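# Mount wire spool on rewinder spindle, pin in flange

## Task

Slide the wound wire spool onto the rewinding machine's spindle until it sits fully against the drive disc, with the disc's drive pin passing through one of the spool flange's holes.

## Robot and tools

Robot: two Piper-style six-joint arms with parallel grippers, left_arm and right_arm. In the scene frame the origin is level with the table top, midway between the nominal bases; +z is up, +x points out over the table, and left_arm is on the +y side (arm names do not match image sides). Calibrated bases: left_arm at (-0.003, +0.314, 0) m, quat_wxyz (+1.000, 0, 0, -0.008); right_arm at (-0.044, -0.226, 0) m, quat_wxyz (+1.000, 0, 0, +0.024). A two-camera stand is fixed behind the arms. Cameras: cam_high, cam_low, cam_left_wrist, cam_right_wrist, each 896x504.

Row layout: every command row is one flat list of 14 numbers covering both arms, even if only one moves. First left_arm: shoulder, elbow, waist, forearm roll, wrist pitch, wrist roll, then gripper opening; then the same seven for right_arm. Joint values are absolute target angles in radians (not offsets), in the same convention the Joint positions line prints. Waist and wrist pitch run opposite to the URDF sign; since their ranges are symmetric, usable ranges in your numbers are: shoulder 0.000 to 3.140, elbow -2.967 to 0.000, waist -2.618 to 2.618, forearm roll -1.745 to 1.745, wrist pitch -1.220 to 1.220, wrist roll -2.094 to 2.094. Real ends may differ by up to 0.014 rad; a target beyond a range by more than that (and further out than the current angle) is refused, and a target past the true end is clipped, reported as "joint sent to its limit". Opening is absolute on a -1 (closed) to +1 (fully open, 0.070 m pad gap) scale; full close takes about 1.0 s. Sending 0 for a gripper is a real command, so resend the current value to leave it alone.

execute_actions(actions, cameras): actions is a list of actions; each action is up to 15 rows, one per 1/30 s step, and a short action repeats its last row to fill 15 steps (0.5 s per action). Each step a joint target may sit at most 0.963 rad from the measured angle; the drive caps target speed at 3 rad/s with 0.6 s ramp-up. An empty actions list returns state plus all images. cameras: list of names, ["all"], or []; an unknown name invalidates the call.

move(target, speed, blend, opening_speed, grip_force, blocking, cameras): target is one 14-number row or a list of up to 15 rows (absolute joint targets as above) sharing a 10 s budget. All joints are interpolated together, so hand paths curve; no obstacle avoidance. speed: top rad/s for the joint with most travel, 0.01 to 3, default 0.5 (one value or one per target). blend: corner rounding in rad per waypoint, 0 means stop there. opening_speed: gripper command rate per second on the -1..+1 scale, at least 0.2. grip_force: newtons per finger pad, 5 to 20, one value or one per arm, persists. blocking=false returns after about 0.5 s and lets a later move replace this one. The result adds a "move:" line: done, off_target (resting more than 0.01 rad away), moving, held, or fault; limits=held means steps were withheld. Neither done nor off_target tells you about contact.

wait(seconds 0 to 10): let the scene run with last commands held; returns early if a running move ends. stop(): brakes the running move (needs distance when fast). zoom_image(camera, region [x0, y0, x1, y1] pixels, top-left origin, max 504x504): closer look at the latest image of a camera. read_manual(section "licences"): licence texts only. finished_scene(scene): integer number of the current scene; ends it irreversibly, so the spool must stay mounted without robot help.

Results: end_effector_position (m) and end_effector_quat_wxyz in the scene frame, for the point between the pads about 5 mm behind the fingertips; may be off by a few cm at long reach. Fingers point along gripper +z and close along y. Joint positions lists joints in the row order, then pad gap in metres. Joint targets shows what joints are currently driven toward; resend it to hold still. Tool commands shows present gripper commands. grip_measured is the measured opening on the command scale (hidden offset up to about 1 mm). To grip, command about 0.05 below the reading at first contact for full force, less for lighter. Pieces under 2 mm wide get reduced force. Joint torques are total drive output including gravity, with offset, noise and drift; positive means toward larger position numbers. Calls with actions also list per-step joint positions. "joint command not followed" means the clearance check altered an arm's targets to keep the arms apart (fingers excepted; contact not always prevented).

Cautions: contact torque reaching a load limit (waist, shoulder, elbow 21.1 N m; forearm roll, wrist pitch, wrist roll 7.36 N m) stops that arm 10 s; the three wrist motors deliver only about 4 N m including held weight. Motors heat when holding loads, stretched out, or pushing at unreachable poses; MOTOR HOT appears at 65 °C and at 80 °C the arm goes limp and drops what it holds. Avoid arm-to-arm hits or closing a gripper on the other arm's fingers. Don't drop parts, release moving parts, slam into fixed or heavy objects, or let anything fall or be left off the table (that fails the task). Faster contact and targets further past contact press harder. Loose objects may occasionally be nudged. The scene keeps running while you think, holding the last command.

Each tool is called after "Call:" as name([rows], argument=value, ...), one row to a line, values as JSON.

## Session

Call:
execute_actions(actions=[])

Scene clock: 0.00 s.
left_arm: end_effector_position=(+0.0846, -0.0637, +0.1483) grip_measured=+0.99 end_effector_quat_wxyz=(+0.388, +0.324, +0.863, -0.002) | right_arm: end_effector_position=(+0.4110, -0.3773, +0.1143) grip_measured=+0.99 end_effector_quat_wxyz=(+0.190, +0.484, +0.854, +0.023)
Joint names: [shoulder, elbow, waist, forearm roll, wrist pitch, wrist roll]
Joint positions: left_arm=[1.761 -1.223 1.741 0.886 -1.138 -1.438 0.07] | right_arm=[1.985 -1.626 0.352 -0.043 -0.915 0.747 0.07]
Joint torques (N m): no reading
Motor temperatures (°C): left_arm=[32 31 36 35 34 29] | right_arm=[38 31 30 33 39 28]
Joint targets: left_arm=[1.761 -1.223 1.741 0.886 -1.138 -1.438] | right_arm=[1.985 -1.626 0.352 -0.043 -0.915 0.747]
Tool commands: left_gripper/opening=+1.0 right_gripper/opening=+1.0

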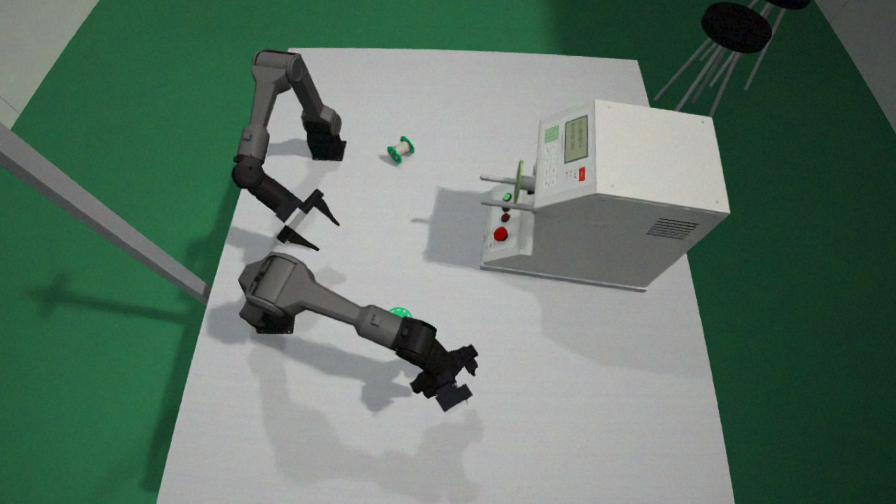

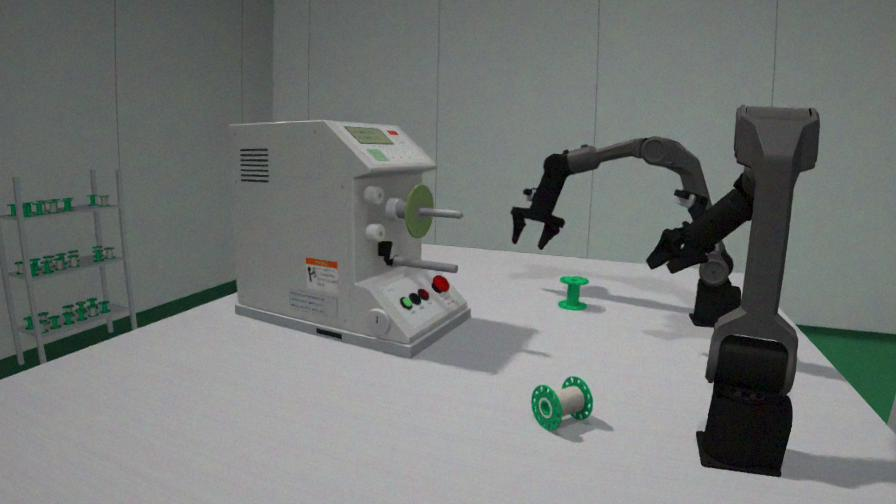

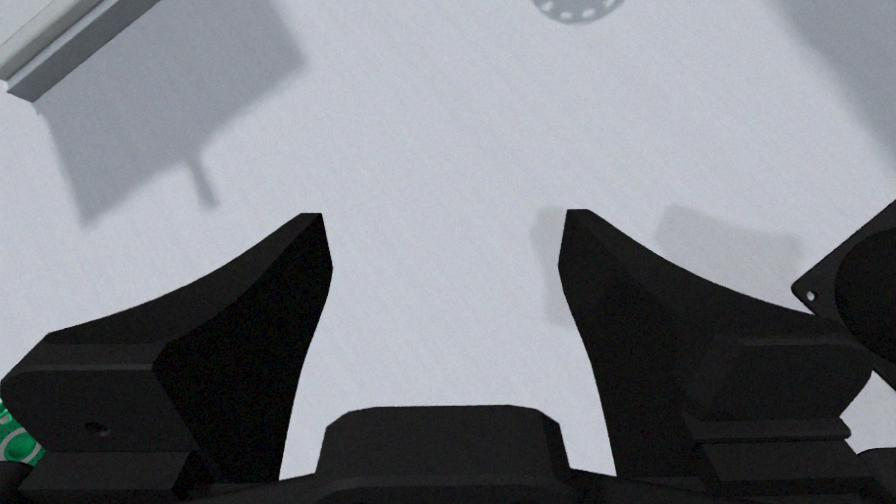

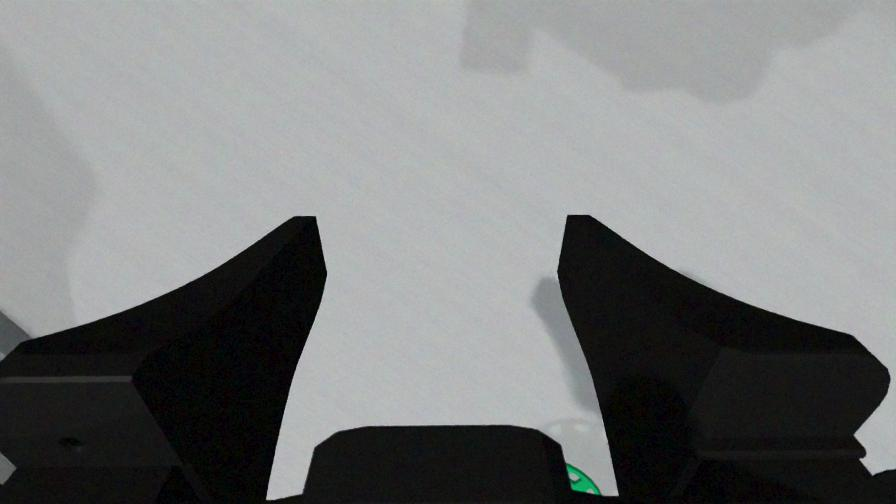

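Call:
zoom_image(camera="cam_high", region=[360, 110, 560, 260])

Call:
zoom_image(camera="cam_low", region=[340, 160, 620, 440])

Scaled by 2.520 from the camera's 896x504 image, which has a finer 1280x720 frame.

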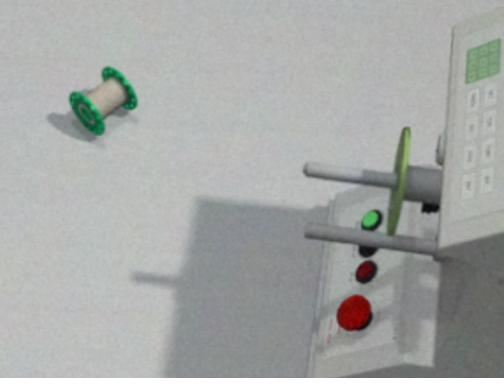

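Scaled by 1.800 from the camera's 896x504 image, which has a finer 1280x720 frame.

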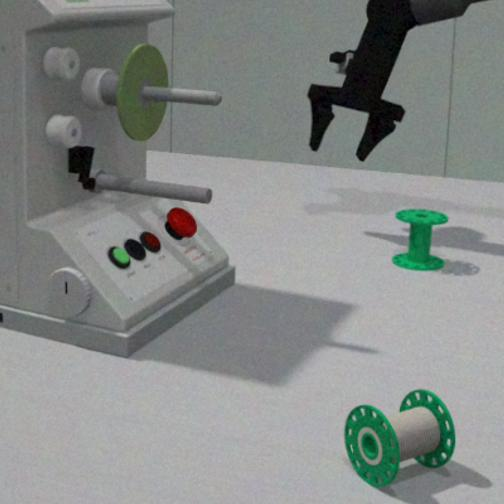

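Call:
move(target=[0.759, -0.649, 0.05, 0.0, -0.94, 0.0, 1.0, 1.985, -1.626, 0.352, -0.043, -0.915, 0.747, 1.0], speed=1.0, cameras=["cam_high", "cam_low", "cam_left_wrist"])

Scene clock: 38.33 s.
left_arm: end_effector_position=(+0.1959, +0.3010, +0.1796) grip_measured=+0.99 end_effector_quat_wxyz=(+0.300, +0.031, +0.954, -0.010) | right_arm: end_effector_position=(+0.4110, -0.3773, +0.1143) grip_measured=+0.99 end_effector_quat_wxyz=(+0.190, +0.484, +0.854, +0.023)
Joint names: [shoulder, elbow, waist, forearm roll, wrist pitch, wrist roll]
Joint positions: left_arm=[0.758 -0.649 0.048 0 -0.94 0.001 0.07] | right_arm=[1.985 -1.626 0.352 -0.043 -0.915 0.747 0.07]
Joint torques (N m): left_arm=[1.51 -6.74 1.14 0.04 0.52 -0.14] | right_arm=[-5.76 -6.02 -0.07 0.06 0.38 -0.03]
Joint targets: left_arm=[0.759 -0.649 0.050 0.000 -0.940 0.000] | right_arm=[1.985 -1.626 0.352 -0.043 -0.915 0.747]
move: done
Images, in order (width x height): cam_high 896x504, cam_low 896x504, cam_left_wrist 896x504.

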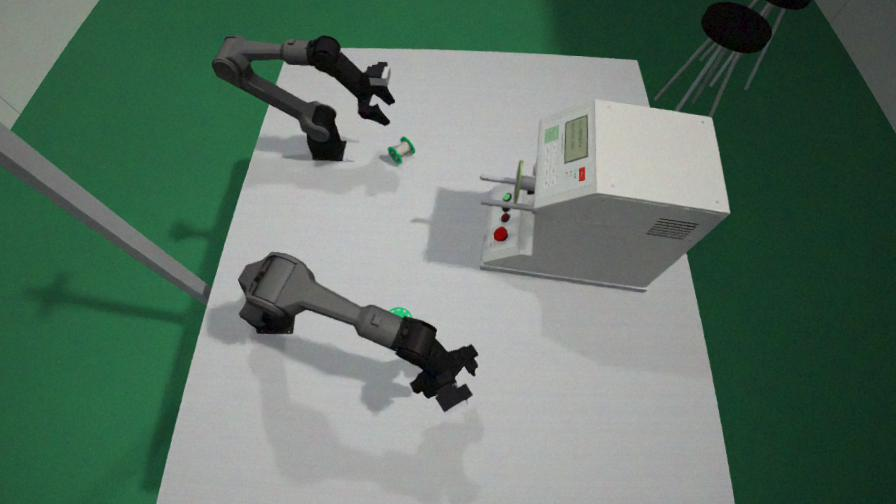

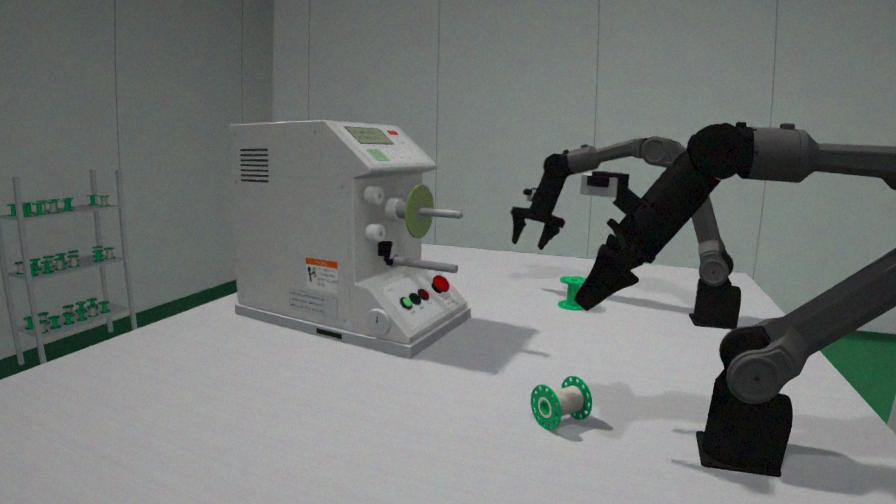

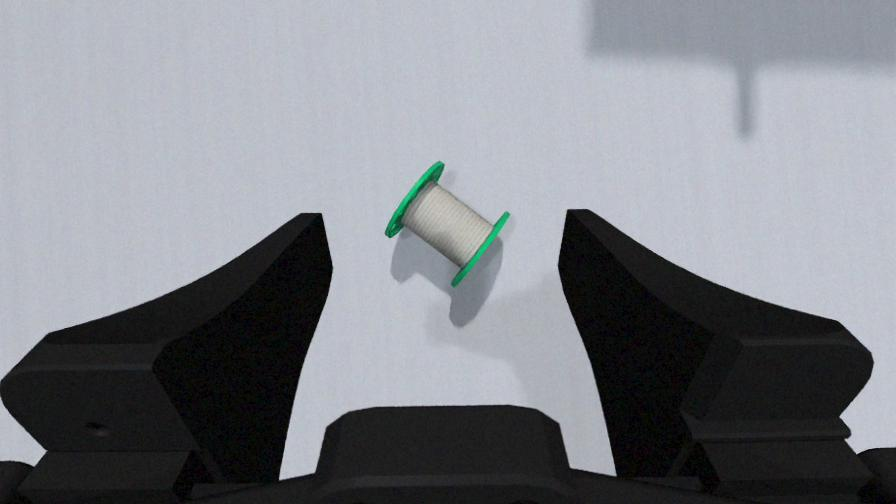

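Call:
move(target=[0.814, -0.42, 0.469, 0.0, 0.306, 0.0, 1.0, 1.985, -1.626, 0.352, -0.043, -0.915, 0.747, 1.0], speed=1.0, cameras=["cam_left_wrist"])

Call:
zoom_image(camera="cam_left_wrist", region=[300, 20, 700, 320])

Scene clock: 44.97 s.
left_arm: end_effector_position=(+0.2638, +0.1732, +0.2999) grip_measured=+0.99 end_effector_quat_wxyz=(+0.686, +0.170, +0.687, -0.170) | right_arm: end_effector_position=(+0.4110, -0.3773, +0.1143) grip_measured=+0.99 end_effector_quat_wxyz=(+0.190, +0.484, +0.854, +0.023)
Joint names: [shoulder, elbow, waist, forearm roll, wrist pitch, wrist roll]
Joint positions: left_arm=[0.814 -0.42 0.469 0 0.306 0.001 0.07] | right_arm=[1.985 -1.626 0.352 -0.043 -0.915 0.747 0.07]
Joint torques (N m): left_arm=[0.88 -6.53 0.33 -0.1 0.65 -0.12] | right_arm=[-5.79 -6.64 -0.06 0.06 0.38 -0.03]
Joint targets: left_arm=[0.814 -0.420 0.469 0.000 0.306 0.000] | right_arm=[1.985 -1.626 0.352 -0.043 -0.915 0.747]
move: done
Images, in order (width x height): cam_left_wrist 896x504.

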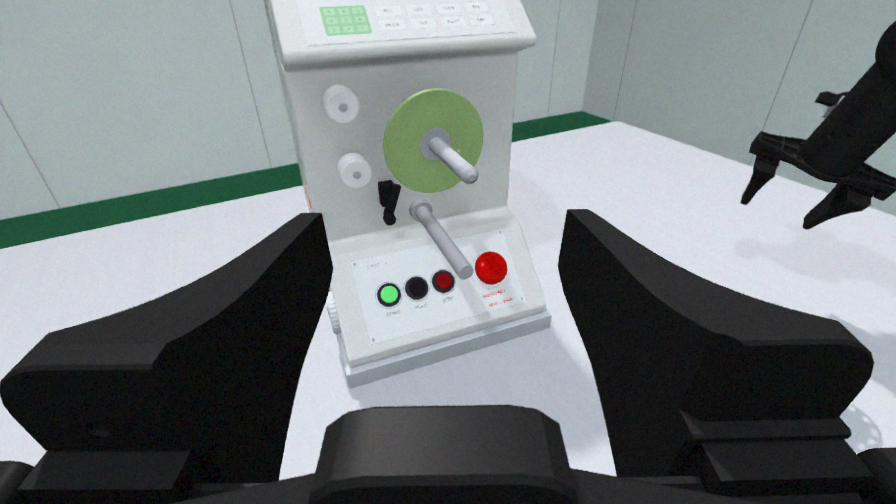

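Scaled by 1.260 from the camera's 896x504 image, which has a finer 1280x720 frame.

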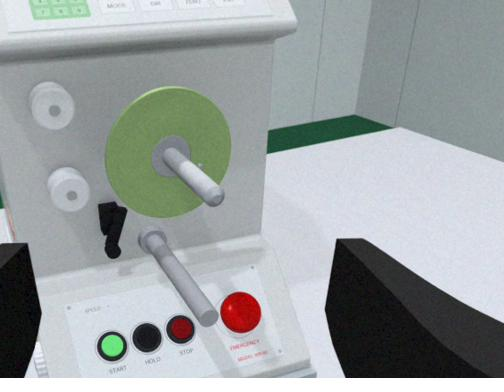

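Call:
zoom_image(camera="cam_left_wrist", region=[370, 80, 500, 200])

Call:
zoom_image(camera="cam_left_wrist", region=[260, 0, 560, 400])

Scaled by 3.877 from the camera's 896x504 image, which has a finer 1280x720 frame.

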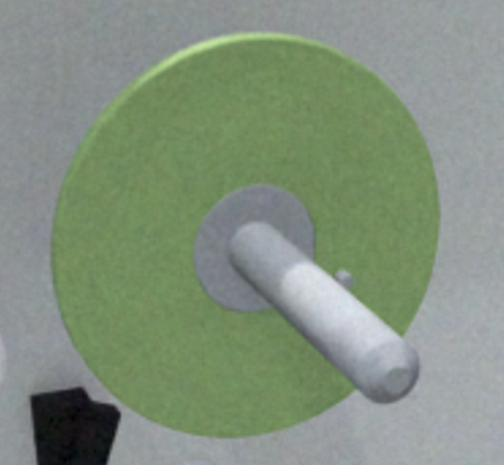

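Scaled by 1.260 from the camera's 896x504 image, which has a finer 1280x720 frame.

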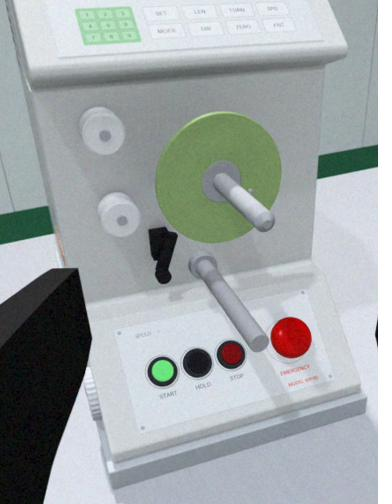

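Call:
move(target=[1.365, -1.466, 0.469, 0.0, -0.538, 0.0, 1.0, 1.985, -1.626, 0.352, -0.043, -0.915, 0.747, 1.0], speed=1.0, cameras=["cam_left_wrist", "cam_low"])

Call:
zoom_image(camera="cam_left_wrist", region=[300, 0, 600, 300])

Scene clock: 52.03 s.
left_arm: end_effector_position=(+0.3781, +0.1129, +0.3998) grip_measured=+0.99 end_effector_quat_wxyz=(+0.556, +0.197, +0.795, -0.138) | right_arm: end_effector_position=(+0.4110, -0.3773, +0.1143) grip_measured=+0.99 end_effector_quat_wxyz=(+0.190, +0.484, +0.854, +0.023)
Joint names: [shoulder, elbow, waist, forearm roll, wrist pitch, wrist roll]
Joint positions: left_arm=[1.366 -1.467 0.469 0 -0.539 0.001 0.07] | right_arm=[1.985 -1.626 0.352 -0.043 -0.915 0.747 0.07]
Joint torques (N m): left_arm=[-4.91 -5.93 -0.24 -0.12 0.73 -0.03] | right_arm=[-5.83 -6.62 -0.09 0.05 0.38 -0.03]
Joint targets: left_arm=[1.365 -1.466 0.469 0.000 -0.538 0.000] | right_arm=[1.985 -1.626 0.352 -0.043 -0.915 0.747]
move: done
Images, in order (width x height): cam_low 896x504, cam_left_wrist 896x504.

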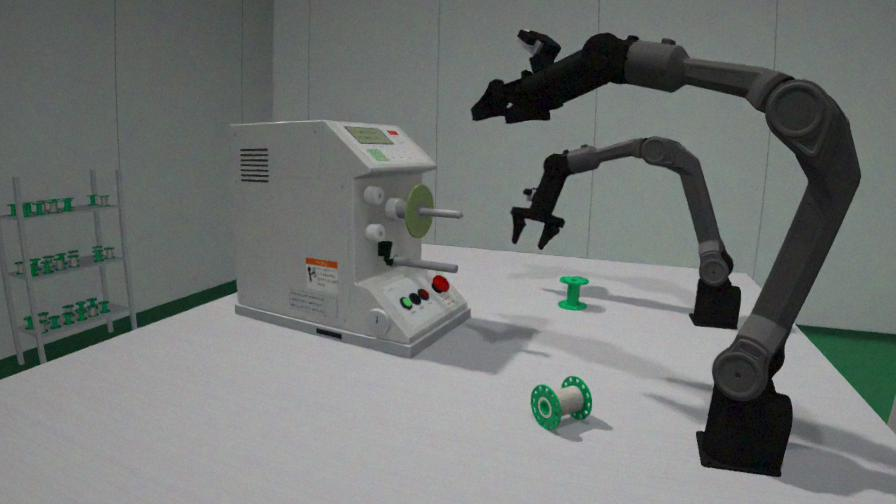

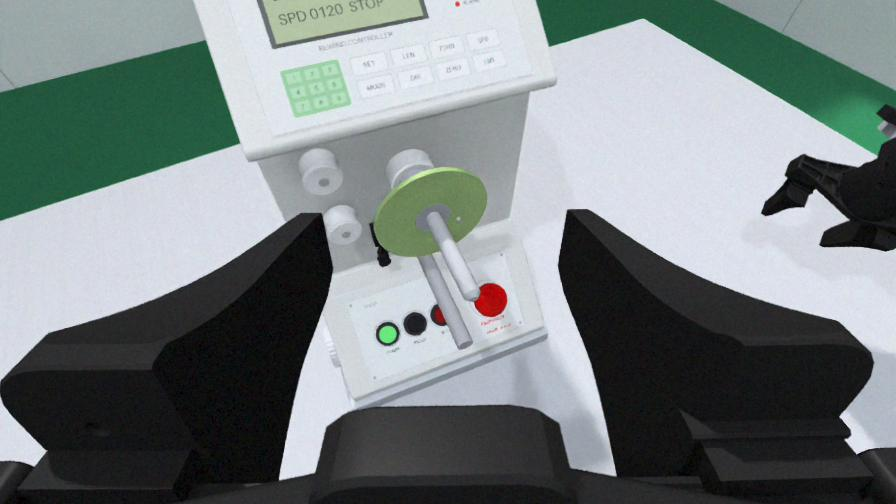

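Scaled by 1.680 from the camera's 896x504 image, which has a finer 1280x720 frame.

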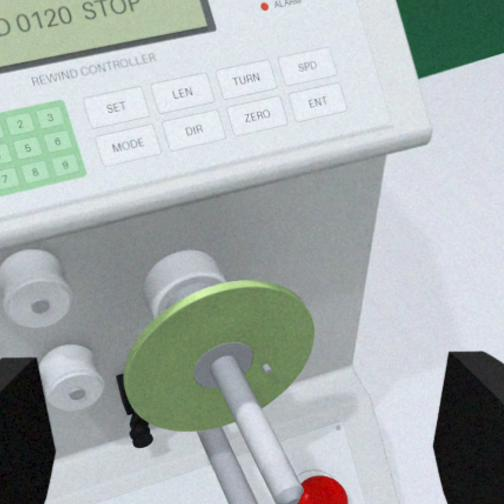

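Call:
move(target=[1.3637, -0.8425, 0.0487, 0.0, -1.1368, -0.937, 1.0, 1.985, -1.626, 0.352, -0.043, -0.915, 0.747, 1.0], speed=1.0, cameras=["cam_left_wrist", "cam_high"])

Call:
zoom_image(camera="cam_left_wrist", region=[290, 90, 610, 330])

Scene clock: 105.97 s.
left_arm: end_effector_position=(+0.2124, +0.3000, +0.0996) grip_measured=+0.99 end_effector_quat_wxyz=(-0.001, -0.423, +0.906, +0.000) | right_arm: end_effector_position=(+0.4110, -0.3773, +0.1143) grip_measured=+0.99 end_effector_quat_wxyz=(+0.190, +0.484, +0.854, +0.023)
Joint names: [shoulder, elbow, waist, forearm roll, wrist pitch, wrist roll]
Joint positions: left_arm=[1.364 -0.841 0.048 0 -1.137 -0.937 0.07] | right_arm=[1.985 -1.626 0.352 -0.043 -0.915 0.747 0.07]
Joint torques (N m): left_arm=[-4.18 -6.99 0.88 0 0.12 0.26] | right_arm=[-5.88 -6.64 -0.01 0.05 0.38 -0.03]
Joint targets: left_arm=[1.364 -0.843 0.049 0.000 -1.137 -0.937] | right_arm=[1.985 -1.626 0.352 -0.043 -0.915 0.747]
move: done
Images, in order (width x height): cam_high 896x504, cam_left_wrist 896x504.

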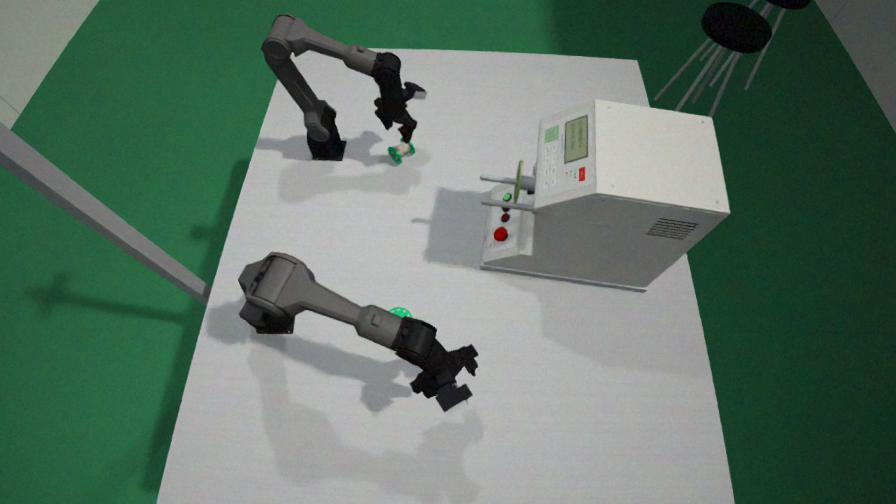

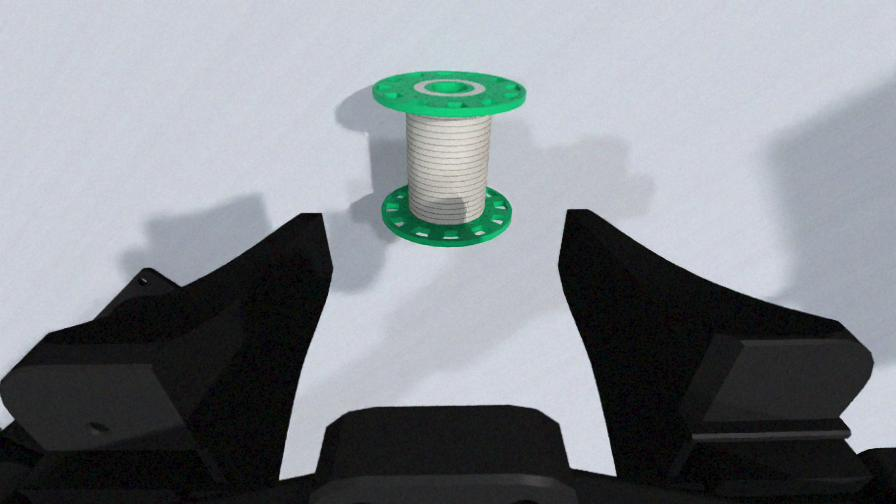

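Scaled by 1.575 from the camera's 896x504 image, which has a finer 1280x720 frame.

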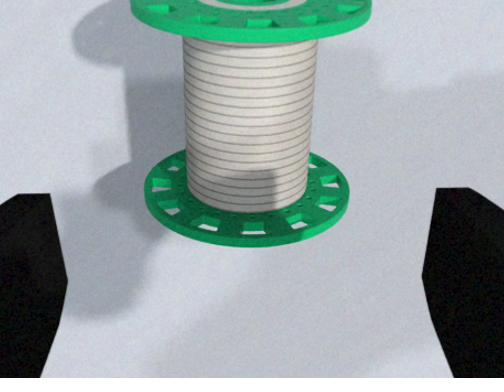

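Call:
move(target=[1.4751, -0.6817, 0.0487, 0.0, -0.8646, -0.937, 1.0, 1.985, -1.626, 0.352, -0.043, -0.915, 0.747, 1.0], speed=0.5, cameras=["cam_left_wrist", "cam_low"])

Call:
zoom_image(camera="cam_low", region=[480, 320, 660, 450])

Scene clock: 110.07 s.
left_arm: end_effector_position=(+0.2123, +0.3000, +0.0394) grip_measured=+0.99 end_effector_quat_wxyz=(-0.001, -0.423, +0.906, +0.000) | right_arm: end_effector_position=(+0.4110, -0.3773, +0.1143) grip_measured=+0.99 end_effector_quat_wxyz=(+0.190, +0.484, +0.854, +0.023)
Joint names: [shoulder, elbow, waist, forearm roll, wrist pitch, wrist roll]
Joint positions: left_arm=[1.476 -0.68 0.048 0 -0.864 -0.937 0.07] | right_arm=[1.985 -1.626 0.352 -0.043 -0.915 0.747 0.07]
Joint torques (N m): left_arm=[-4.13 -6.25 1.1 -0.07 -0.01 0.22] | right_arm=[-5.94 -6.64 -0.08 0.05 0.39 -0.02]
Joint targets: left_arm=[1.475 -0.682 0.049 0.000 -0.865 -0.937] | right_arm=[1.985 -1.626 0.352 -0.043 -0.915 0.747]
move: done
Images, in order (width x height): cam_low 896x504, cam_left_wrist 896x504.

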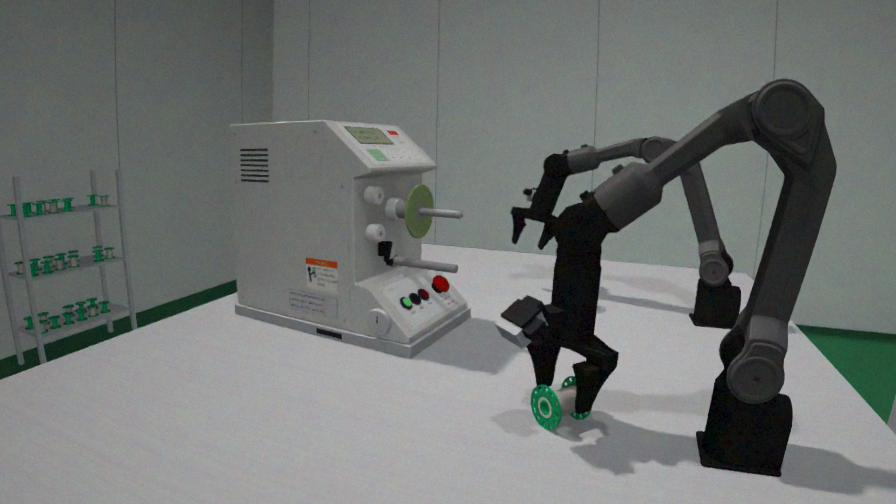

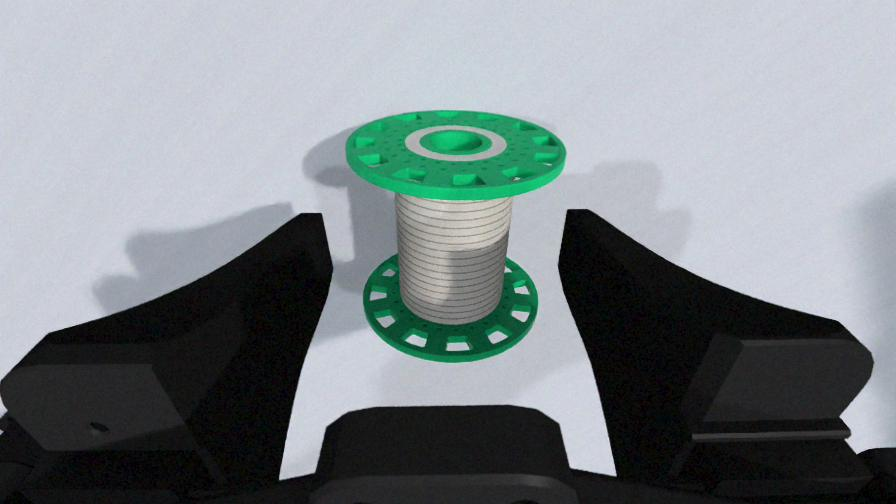

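Scaled by 2.800 from the camera's 896x504 image, which has a finer 1280x720 frame.

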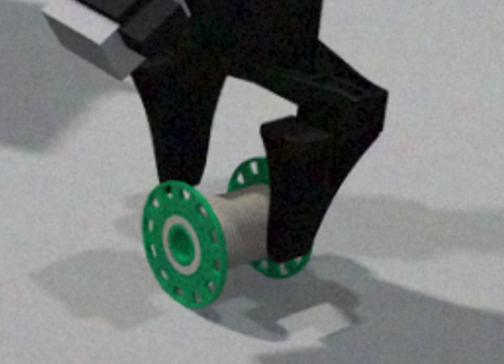

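Call:
move([
  [1.5178, -0.658, 0.0555, 0.0, -0.7982, -0.944, 1.0, 1.985, -1.626, 0.352, -0.043, -0.915, 0.747, 1.0],
  [1.5178, -0.658, 0.0555, 0.0, -0.7982, -0.944, 0.0, 1.985, -1.626, 0.352, -0.043, -0.915, 0.747, 1.0],
], speed=0.4, opening_speed=0.8, grip_force=10, cameras=["cam_left_wrist", "cam_low"])

Scene clock: 115.27 s.
left_arm: end_effector_position=(+0.2151, +0.2982, +0.0262) grip_measured=+0.01 end_effector_quat_wxyz=(+0.000, -0.423, +0.906, +0.000) | right_arm: end_effector_position=(+0.4110, -0.3773, +0.1143) grip_measured=+0.99 end_effector_quat_wxyz=(+0.190, +0.484, +0.854, +0.023)
Joint names: [shoulder, elbow, waist, forearm roll, wrist pitch, wrist roll]
Joint positions: left_arm=[1.518 -0.659 0.055 0 -0.798 -0.944 0.035] | right_arm=[1.985 -1.626 0.352 -0.043 -0.915 0.747 0.07]
Joint torques (N m): left_arm=[-3.9 -4.32 0.76 -0.04 0.08 -0.09] | right_arm=[-5.97 -6.64 -0.04 0.05 0.38 -0.03]
Joint targets: left_arm=[1.518 -0.658 0.055 0.000 -0.798 -0.944] | right_arm=[1.985 -1.626 0.352 -0.043 -0.915 0.747]
grip_force (N): 10, 10
move: done
Images, in order (width x height): cam_low 896x504, cam_left_wrist 896x504.

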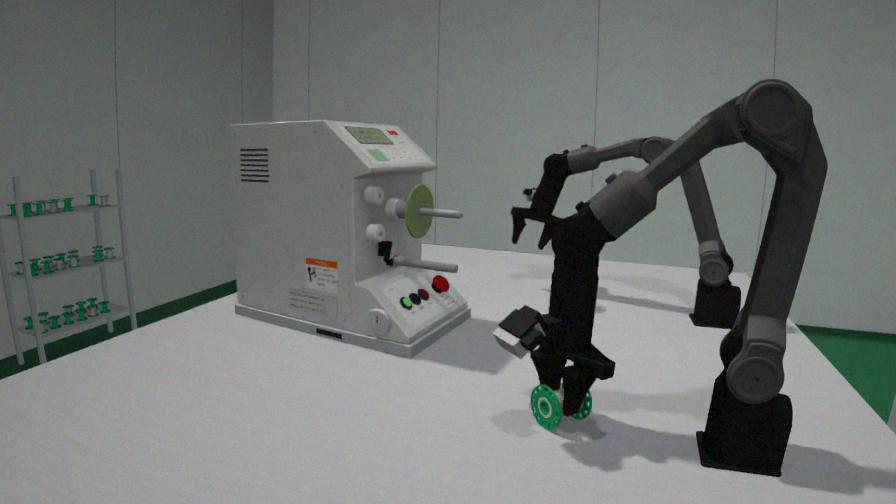

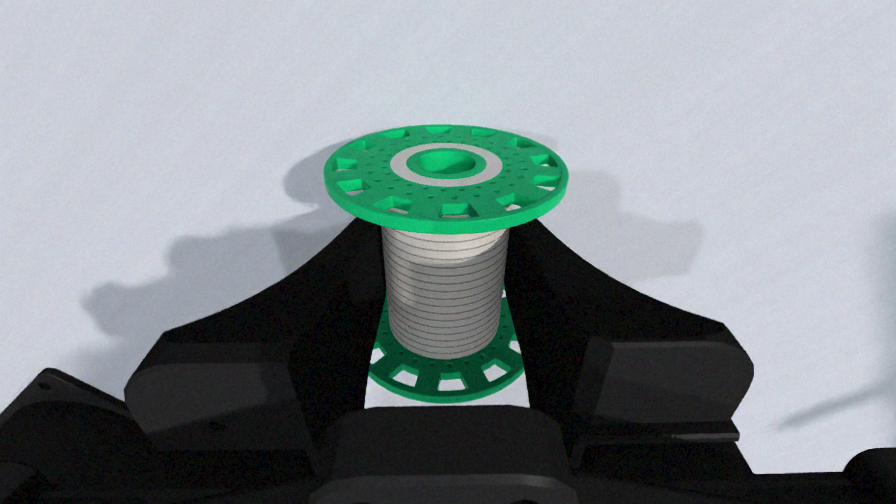

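Call:
move([
  [1.5178, -0.658, 0.0555, 0.0, -0.7982, -0.944, -0.3, 1.985, -1.626, 0.352, -0.043, -0.915, 0.747, 1.0],
  [1.3708, -0.8493, 0.0555, 0.0, -1.1365, -0.944, -0.3, 1.985, -1.626, 0.352, -0.043, -0.915, 0.747, 1.0],
  [2.0321, -1.5474, -0.016, 0.0, -1.1733, 0.0, -0.3, 1.985, -1.626, 0.352, -0.043, -0.915, 0.747, 1.0],
], speed=[0.4, 0.5, 0.7], blend=[0, 0.03, 0], opening_speed=0.8, grip_force=10, cameras=["cam_left_wrist", "cam_low"])

Call:
zoom_image(camera="cam_left_wrist", region=[300, 100, 600, 280])

Scene clock: 132.37 s.
left_arm: end_effector_position=(+0.3970, +0.3137, +0.0595) grip_measured=+0.01 end_effector_quat_wxyz=(-0.001, +0.000, +1.000, +0.000) | right_arm: end_effector_position=(+0.4110, -0.3773, +0.1143) grip_measured=+0.99 end_effector_quat_wxyz=(+0.190, +0.484, +0.854, +0.023)
Joint names: [shoulder, elbow, waist, forearm roll, wrist pitch, wrist roll]
Joint positions: left_arm=[2.034 -1.548 -0.016 0 -1.173 0 0.035] | right_arm=[1.985 -1.626 0.352 -0.043 -0.915 0.747 0.07]
Joint torques (N m): left_arm=[-10.93 -6.04 0.1 -0.04 0.04 -0.14] | right_arm=[-6.01 -6.63 -0.04 0.05 0.39 -0.03]
Motor temperatures (°C): left_arm=[32 32 35 35 34 29] | right_arm=[43 33 30 33 38 28]
Joint targets: left_arm=[2.032 -1.547 -0.016 0.000 -1.173 0.000] | right_arm=[1.985 -1.626 0.352 -0.043 -0.915 0.747]
grip_force (N): 10, 10
move: done
Images, in order (width x height): cam_low 896x504, cam_left_wrist 896x504.

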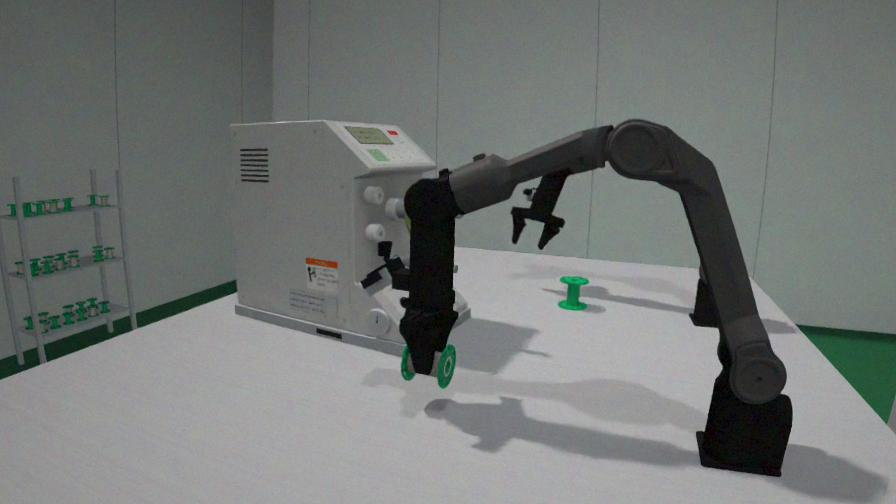

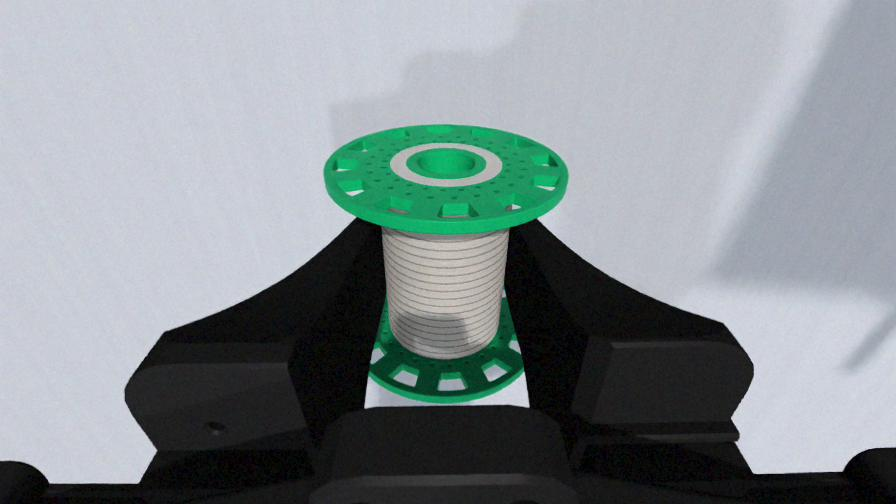

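Scaled by 1.680 from the camera's 896x504 image, which has a finer 1280x720 frame.

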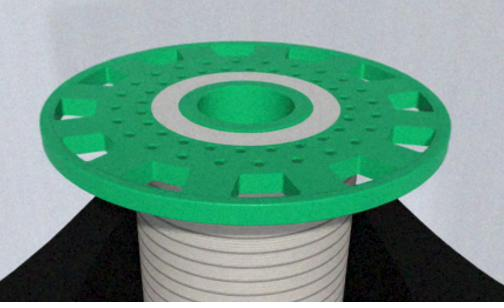

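Call:
move(target=[2.0721, -1.4832, -0.016, 0.0, -1.0691, 0.0, -0.3, 1.985, -1.626, 0.352, -0.043, -0.915, 0.747, 1.0], speed=0.25, cameras=["cam_low", "cam_left_wrist"])

Call:
zoom_image(camera="cam_low", region=[360, 300, 510, 420])

Scene clock: 138.10 s.
left_arm: end_effector_position=(+0.3964, +0.3137, +0.0283) grip_measured=+0.01 end_effector_quat_wxyz=(-0.001, +0.000, +1.000, +0.000) | right_arm: end_effector_position=(+0.4110, -0.3773, +0.1143) grip_measured=+0.99 end_effector_quat_wxyz=(+0.190, +0.484, +0.854, +0.023)
Joint names: [shoulder, elbow, waist, forearm roll, wrist pitch, wrist roll]
Joint positions: left_arm=[2.073 -1.482 -0.016 0 -1.069 0 0.035] | right_arm=[1.985 -1.626 0.352 -0.043 -0.915 0.747 0.07]
Joint torques (N m): left_arm=[-10.63 -7.37 1.1 0.01 0.02 -0.14] | right_arm=[-6.07 -6.67 -0.08 0.04 0.38 -0.03]
Joint targets: left_arm=[2.072 -1.483 -0.016 0.000 -1.069 0.000] | right_arm=[1.985 -1.626 0.352 -0.043 -0.915 0.747]
grip_force (N): 10, 10
move: done
Images, in order (width x height): cam_low 896x504, cam_left_wrist 896x504.

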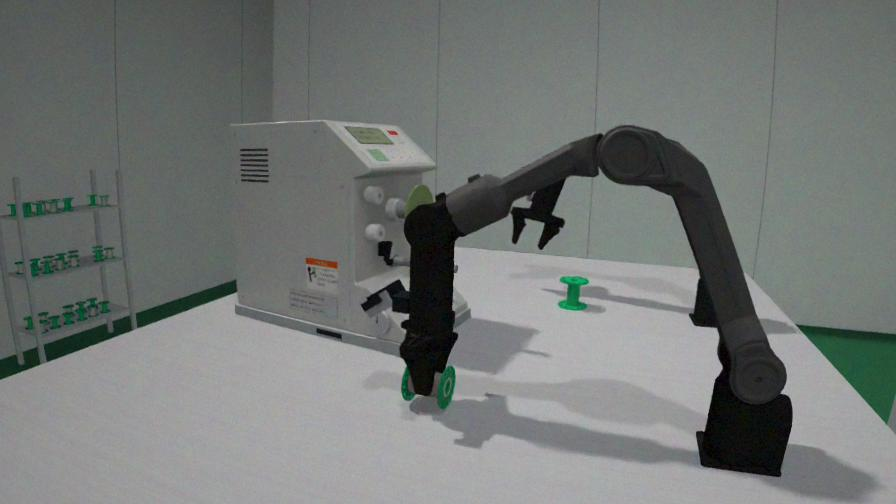

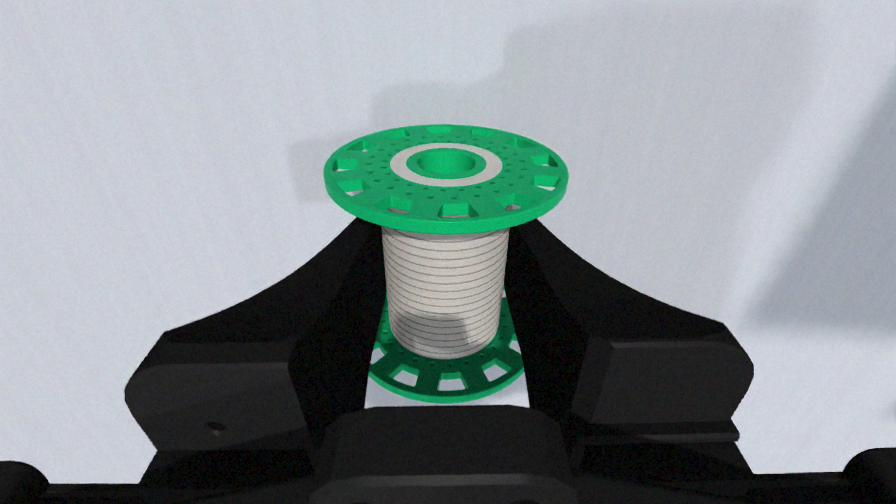

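Scaled by 3.360 from the camera's 896x504 image, which has a finer 1280x720 frame.

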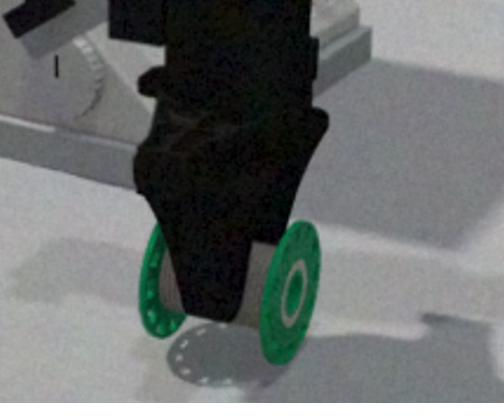

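Call:
move(target=[2.0774, -1.4771, -0.016, 0.0, -1.0577, 0.0, -0.3, 1.985, -1.626, 0.352, -0.043, -0.915, 0.747, 1.0], speed=0.1, cameras=["cam_low"])

Call:
zoom_image(camera="cam_low", region=[360, 300, 510, 420])

Scene clock: 140.20 s.
left_arm: end_effector_position=(+0.3969, +0.3137, +0.0259) grip_measured=+0.01 end_effector_quat_wxyz=(+0.000, +0.000, +1.000, +0.000) | right_arm: end_effector_position=(+0.4110, -0.3773, +0.1143) grip_measured=+0.99 end_effector_quat_wxyz=(+0.190, +0.484, +0.854, +0.023)
Joint names: [shoulder, elbow, waist, forearm roll, wrist pitch, wrist roll]
Joint positions: left_arm=[2.076 -1.477 -0.016 0 -1.058 0 0.035] | right_arm=[1.985 -1.626 0.352 -0.043 -0.915 0.747 0.07]
Joint torques (N m): left_arm=[-9.24 -5.19 1.12 0.02 0.13 -0.14] | right_arm=[-6.06 -6.7 -0.04 0.05 0.39 -0.03]
Joint targets: left_arm=[2.077 -1.477 -0.016 0.000 -1.058 0.000] | right_arm=[1.985 -1.626 0.352 -0.043 -0.915 0.747]
grip_force (N): 10, 10
move: done
Images, in order (width x height): cam_low 896x504.

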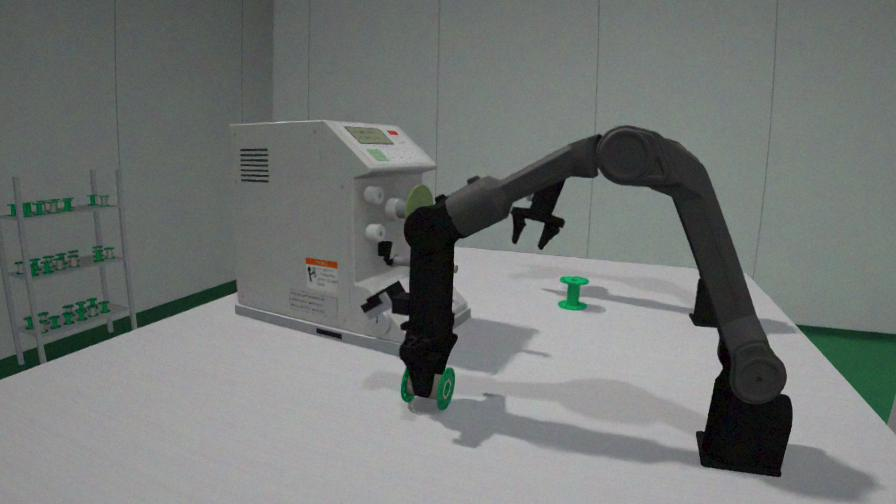

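Scaled by 3.360 from the camera's 896x504 image, which has a finer 1280x720 frame.

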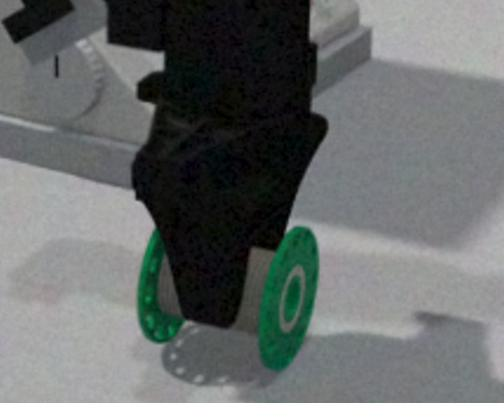

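Call:
move([
  [2.0774, -1.4771, -0.016, 0.0, -1.0577, 0.0, 1.0, 1.985, -1.626, 0.352, -0.043, -0.915, 0.747, 1.0],
  [1.8622, -1.4301, -0.016, 0.0, -1.0514, 0.0, 1.0, 1.985, -1.626, 0.352, -0.043, -0.915, 0.747, 1.0],
  [1.7094, -0.5594, -0.016, 0.0, 0.7137, 0.0, 1.0, 1.985, -1.626, 0.352, -0.043, -0.915, 0.747, 1.0],
], speed=[0.3, 0.25, 0.9], blend=[0, 0.03, 0], opening_speed=0.8, cameras=["cam_low", "cam_left_wrist"])

Call:
zoom_image(camera="cam_low", region=[360, 260, 560, 420])

Scene clock: 151.30 s.
left_arm: end_effector_position=(+0.4235, +0.3139, +0.1128) grip_measured=+0.99 end_effector_quat_wxyz=(+0.573, +0.000, +0.819, +0.000) | right_arm: end_effector_position=(+0.4110, -0.3773, +0.1143) grip_measured=+0.99 end_effector_quat_wxyz=(+0.190, +0.484, +0.854, +0.023)
Joint names: [shoulder, elbow, waist, forearm roll, wrist pitch, wrist roll]
Joint positions: left_arm=[1.709 -0.559 -0.016 0 0.714 0 0.07] | right_arm=[1.985 -1.626 0.352 -0.043 -0.915 0.747 0.07]
Joint torques (N m): left_arm=[-6.3 -5.33 0.83 -0.07 0.62 -0.05] | right_arm=[-6.13 -6.63 -0.05 0.04 0.39 -0.03]
Joint targets: left_arm=[1.709 -0.559 -0.016 0.000 0.714 0.000] | right_arm=[1.985 -1.626 0.352 -0.043 -0.915 0.747]
grip_force (N): 10, 10
move: done
Images, in order (width x height): cam_low 896x504, cam_left_wrist 896x504.

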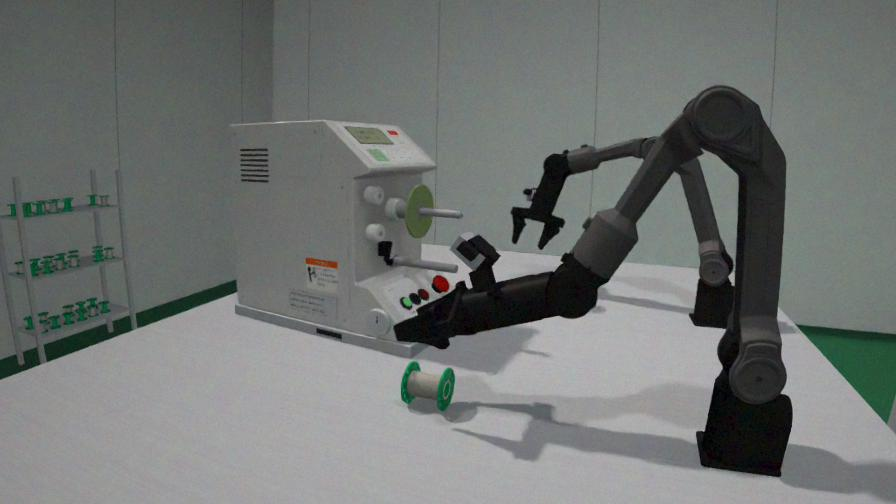

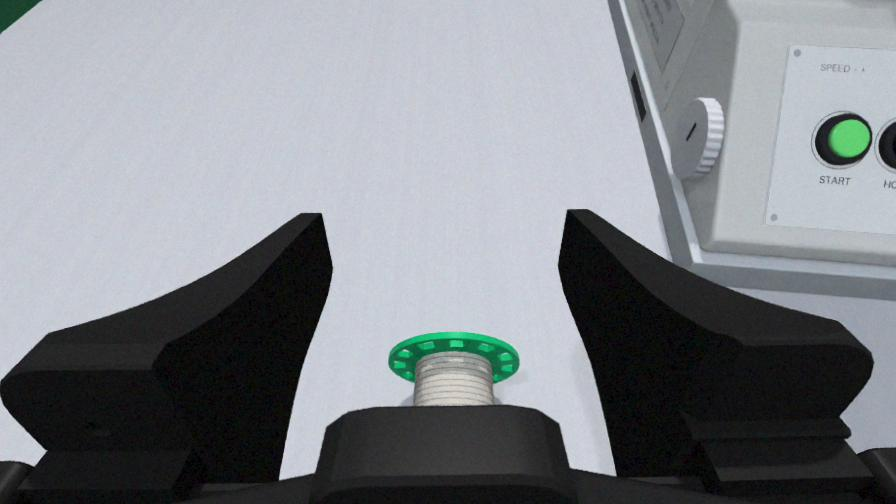

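Scaled by 2.520 from the camera's 896x504 image, which has a finer 1280x720 frame.

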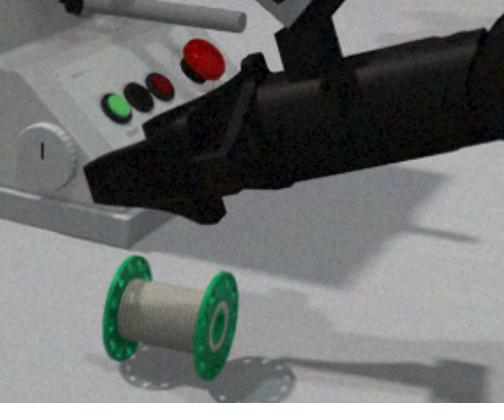

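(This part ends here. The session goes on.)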